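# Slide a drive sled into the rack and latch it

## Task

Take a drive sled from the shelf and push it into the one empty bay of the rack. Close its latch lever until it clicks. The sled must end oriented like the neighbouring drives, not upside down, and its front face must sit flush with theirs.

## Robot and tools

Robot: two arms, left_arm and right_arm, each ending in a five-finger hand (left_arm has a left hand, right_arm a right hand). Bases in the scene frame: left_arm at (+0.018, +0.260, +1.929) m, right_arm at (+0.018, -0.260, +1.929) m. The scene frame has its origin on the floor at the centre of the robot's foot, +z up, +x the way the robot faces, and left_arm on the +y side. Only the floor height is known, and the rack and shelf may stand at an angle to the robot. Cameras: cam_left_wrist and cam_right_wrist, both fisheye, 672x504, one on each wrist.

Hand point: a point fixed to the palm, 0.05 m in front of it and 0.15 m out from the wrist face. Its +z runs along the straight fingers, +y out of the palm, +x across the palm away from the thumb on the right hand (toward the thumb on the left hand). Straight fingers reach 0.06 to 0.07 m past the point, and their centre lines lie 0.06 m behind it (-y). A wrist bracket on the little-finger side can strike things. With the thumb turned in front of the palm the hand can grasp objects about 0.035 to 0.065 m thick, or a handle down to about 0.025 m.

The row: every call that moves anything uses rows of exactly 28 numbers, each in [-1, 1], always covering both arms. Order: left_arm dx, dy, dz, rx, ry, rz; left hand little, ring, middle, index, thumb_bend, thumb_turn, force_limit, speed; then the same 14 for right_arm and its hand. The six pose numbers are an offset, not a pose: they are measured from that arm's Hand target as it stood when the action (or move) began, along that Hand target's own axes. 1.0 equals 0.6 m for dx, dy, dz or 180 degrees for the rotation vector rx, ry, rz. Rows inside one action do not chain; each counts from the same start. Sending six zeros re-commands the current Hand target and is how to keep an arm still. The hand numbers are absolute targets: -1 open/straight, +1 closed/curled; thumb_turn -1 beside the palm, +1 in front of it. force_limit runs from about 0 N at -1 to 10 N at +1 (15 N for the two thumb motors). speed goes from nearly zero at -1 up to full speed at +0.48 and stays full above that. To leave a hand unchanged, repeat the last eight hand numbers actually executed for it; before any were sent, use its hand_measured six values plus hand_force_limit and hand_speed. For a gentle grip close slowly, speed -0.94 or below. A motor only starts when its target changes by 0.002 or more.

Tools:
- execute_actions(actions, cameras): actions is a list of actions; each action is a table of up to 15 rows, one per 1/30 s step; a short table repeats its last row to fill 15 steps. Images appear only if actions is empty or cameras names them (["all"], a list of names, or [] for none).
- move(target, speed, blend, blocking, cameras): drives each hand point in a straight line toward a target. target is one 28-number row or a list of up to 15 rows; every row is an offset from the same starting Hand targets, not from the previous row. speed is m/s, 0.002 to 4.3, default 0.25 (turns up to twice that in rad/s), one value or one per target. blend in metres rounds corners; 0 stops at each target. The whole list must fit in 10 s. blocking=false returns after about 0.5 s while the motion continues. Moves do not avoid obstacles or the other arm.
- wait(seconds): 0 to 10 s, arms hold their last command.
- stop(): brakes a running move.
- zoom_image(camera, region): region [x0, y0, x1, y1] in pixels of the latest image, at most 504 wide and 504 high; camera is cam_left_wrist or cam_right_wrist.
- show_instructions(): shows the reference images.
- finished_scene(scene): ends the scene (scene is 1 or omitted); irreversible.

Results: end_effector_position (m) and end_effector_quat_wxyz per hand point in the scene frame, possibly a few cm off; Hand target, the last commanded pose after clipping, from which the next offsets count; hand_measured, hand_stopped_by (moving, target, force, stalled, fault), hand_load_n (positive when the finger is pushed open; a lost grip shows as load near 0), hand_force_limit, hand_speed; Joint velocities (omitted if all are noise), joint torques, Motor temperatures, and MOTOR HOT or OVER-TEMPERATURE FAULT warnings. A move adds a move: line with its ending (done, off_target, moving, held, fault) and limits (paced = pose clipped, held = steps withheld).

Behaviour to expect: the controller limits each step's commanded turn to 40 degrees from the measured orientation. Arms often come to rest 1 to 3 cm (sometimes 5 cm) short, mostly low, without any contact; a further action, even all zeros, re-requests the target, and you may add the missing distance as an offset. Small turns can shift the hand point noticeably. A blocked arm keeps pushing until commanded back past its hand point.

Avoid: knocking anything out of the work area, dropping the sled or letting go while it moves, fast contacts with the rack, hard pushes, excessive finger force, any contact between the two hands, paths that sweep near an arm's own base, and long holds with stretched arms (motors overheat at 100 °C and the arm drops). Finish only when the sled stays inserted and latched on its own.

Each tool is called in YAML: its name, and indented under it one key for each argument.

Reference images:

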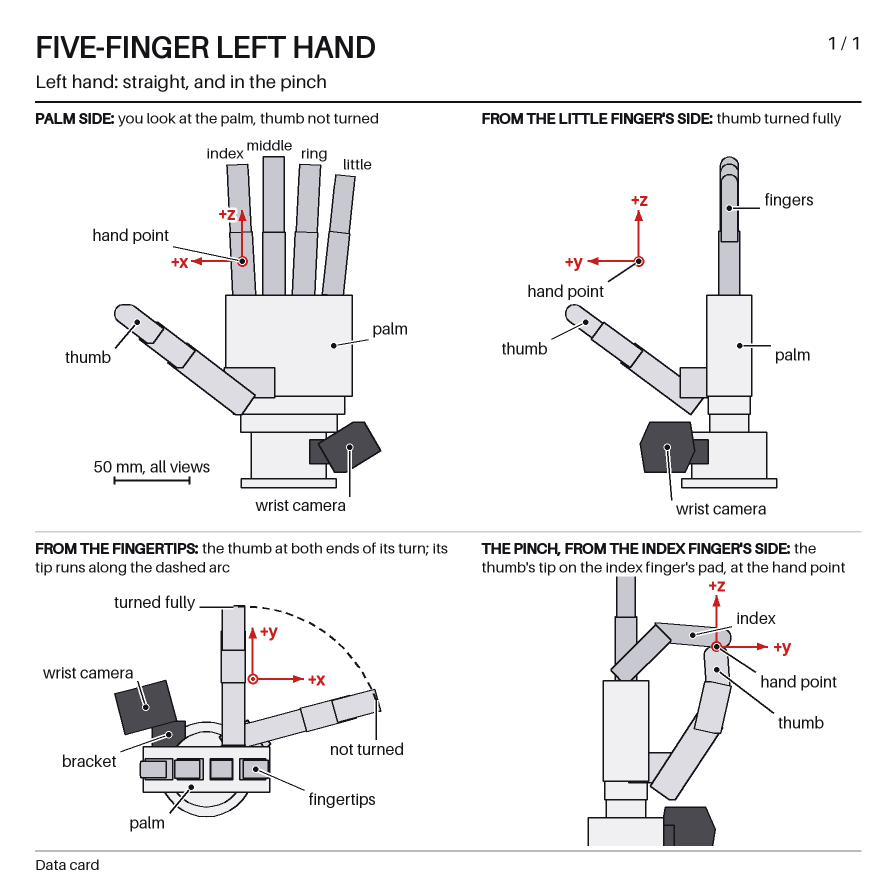

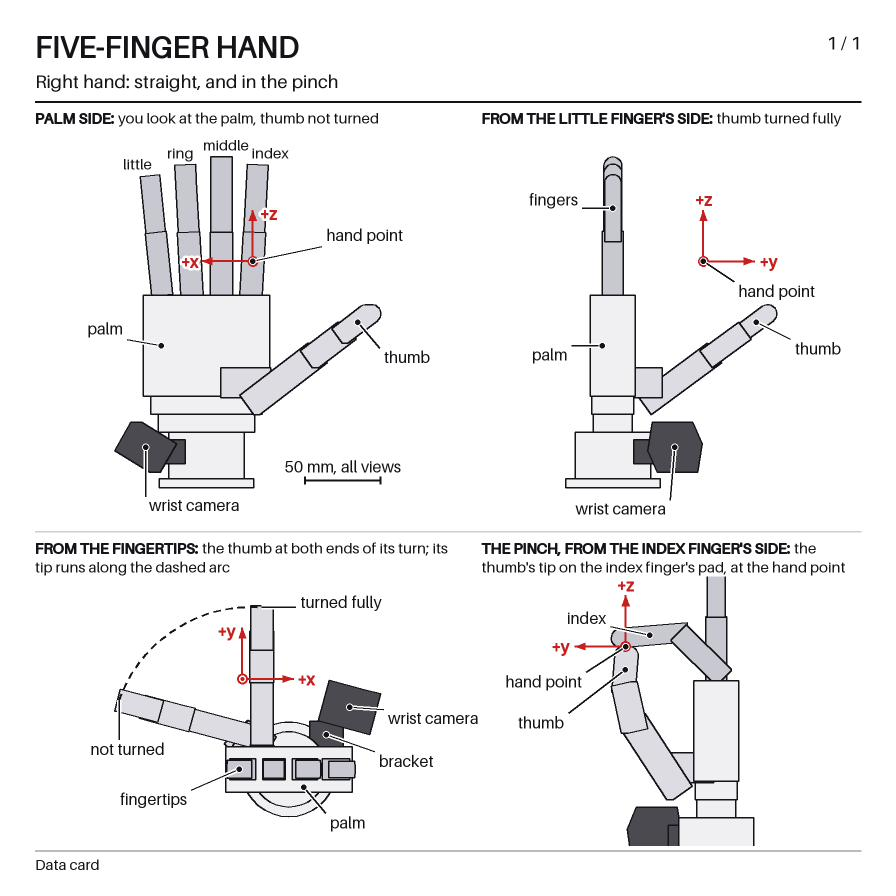

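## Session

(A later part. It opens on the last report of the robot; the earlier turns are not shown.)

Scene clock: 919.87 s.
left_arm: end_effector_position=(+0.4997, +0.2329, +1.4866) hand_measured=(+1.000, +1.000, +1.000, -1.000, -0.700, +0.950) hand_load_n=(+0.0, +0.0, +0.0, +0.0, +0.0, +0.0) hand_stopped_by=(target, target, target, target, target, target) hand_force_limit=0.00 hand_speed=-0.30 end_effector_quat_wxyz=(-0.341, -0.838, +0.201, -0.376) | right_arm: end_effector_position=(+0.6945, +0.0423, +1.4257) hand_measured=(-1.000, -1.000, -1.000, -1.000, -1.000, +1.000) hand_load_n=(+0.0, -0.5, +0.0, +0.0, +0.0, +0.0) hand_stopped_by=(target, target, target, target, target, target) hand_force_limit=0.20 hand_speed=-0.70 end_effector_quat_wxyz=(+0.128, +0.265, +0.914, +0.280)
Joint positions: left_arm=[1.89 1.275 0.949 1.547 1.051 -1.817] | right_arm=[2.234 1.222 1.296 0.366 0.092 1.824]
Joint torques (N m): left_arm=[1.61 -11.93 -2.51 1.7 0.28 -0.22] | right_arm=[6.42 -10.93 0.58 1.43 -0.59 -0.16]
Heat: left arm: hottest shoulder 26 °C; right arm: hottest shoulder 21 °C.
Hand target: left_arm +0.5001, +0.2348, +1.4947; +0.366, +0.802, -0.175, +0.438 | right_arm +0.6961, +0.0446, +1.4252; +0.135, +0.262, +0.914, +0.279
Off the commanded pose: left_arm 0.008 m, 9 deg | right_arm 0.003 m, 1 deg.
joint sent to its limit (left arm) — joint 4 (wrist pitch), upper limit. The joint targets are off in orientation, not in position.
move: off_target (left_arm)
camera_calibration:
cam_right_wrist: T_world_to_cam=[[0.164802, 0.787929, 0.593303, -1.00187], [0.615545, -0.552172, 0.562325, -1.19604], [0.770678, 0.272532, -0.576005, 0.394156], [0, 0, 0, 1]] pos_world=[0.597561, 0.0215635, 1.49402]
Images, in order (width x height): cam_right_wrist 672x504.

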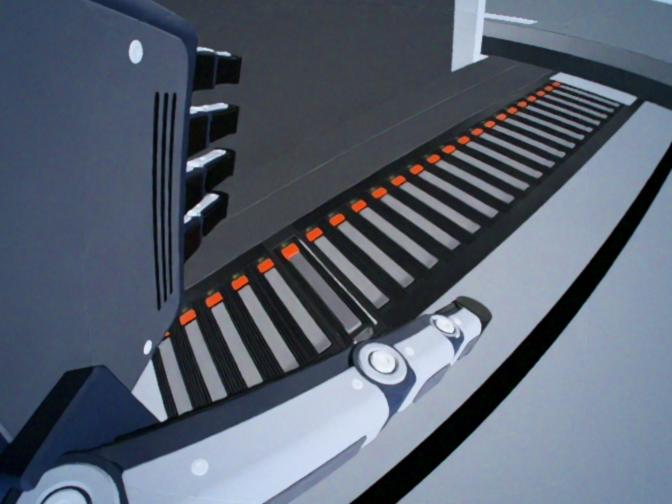

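move:
  target: [0,0,0,0,0,0,1,1,1,-1,-0.7,0.95,0,-0.3,0.055,-0.0758,-0.0613,0,0,0,-1,-1,-1,-1,-1,1,0.2,-0.7]
  speed: 0.15
  cameras: ["cam_right_wrist"]

zoom_image:
  camera: "cam_right_wrist"
  region: [240, 130, 480, 330]

Scene clock: 923.50 s.
left_arm: end_effector_position=(+0.4997, +0.2329, +1.4866) hand_measured=(+1.000, +1.000, +1.000, -1.000, -0.700, +0.950) hand_load_n=(+0.0, +0.0, +0.0, +0.0, -0.5, -0.5) hand_stopped_by=(target, target, target, target, target, target) hand_force_limit=0.00 hand_speed=-0.30 end_effector_quat_wxyz=(-0.341, -0.838, +0.201, -0.376) | right_arm: end_effector_position=(+0.6329, +0.0227, +1.4247) hand_measured=(-1.000, -1.000, -1.000, -1.000, -1.000, +1.000) hand_load_n=(+0.0, -0.5, +0.0, +0.0, +0.0, +0.0) hand_stopped_by=(target, target, target, target, target, target) hand_force_limit=0.20 hand_speed=-0.70 end_effector_quat_wxyz=(+0.128, +0.256, +0.916, +0.282)
Joint positions: left_arm=[1.89 1.275 0.949 1.547 1.051 -1.817] | right_arm=[2.163 1.196 1.127 0.504 0.021 1.838]
Joint torques (N m): left_arm=[1.67 -12.28 -2.5 1.55 0.26 -0.25] | right_arm=[4.37 -12.28 -1.26 1.47 -0.74 0.02]
Heat: left arm: hottest shoulder 26 °C; right arm: hottest shoulder 21 °C.
Hand target: left_arm +0.5001, +0.2348, +1.4947; +0.366, +0.802, -0.175, +0.438 | right_arm +0.6360, +0.0144, +1.4251; +0.135, +0.262, +0.914, +0.279
Off the commanded pose: left_arm 0.008 m, 9 deg | right_arm 0.009 m, 1 deg.
joint sent to its limit (left arm) — joint 4 (wrist pitch), upper limit. The joint targets are off in orientation, not in position.
move: off_target (left_arm)
camera_calibration:
cam_right_wrist: T_world_to_cam=[[0.14767, 0.789565, 0.595635, -0.968164], [0.621151, -0.542689, 0.565385, -1.17652], [0.769652, 0.286489, -0.570578, 0.438909], [0, 0, 0, 1]] pos_world=[0.535959, 0.000200392, 1.49229]
Images, in order (width x height): cam_right_wrist 672x504.

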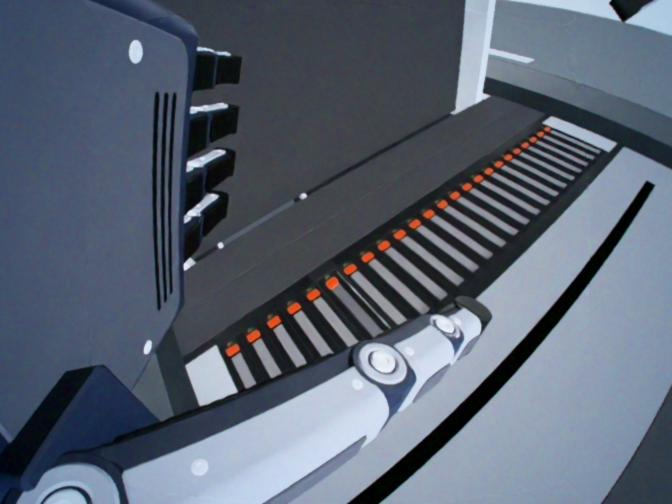

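Scaled by 2.100 from the camera's 672x504 image, which has a finer 960x720 frame.

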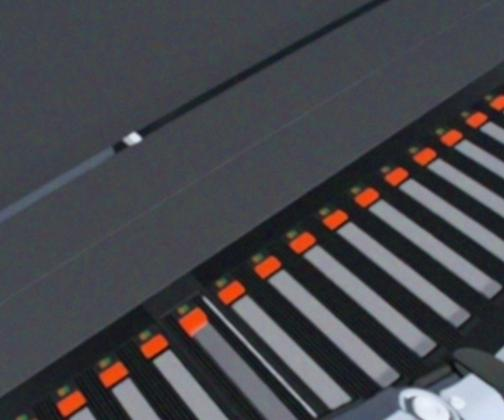

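finished_scene:

The scene is finished: the task was done.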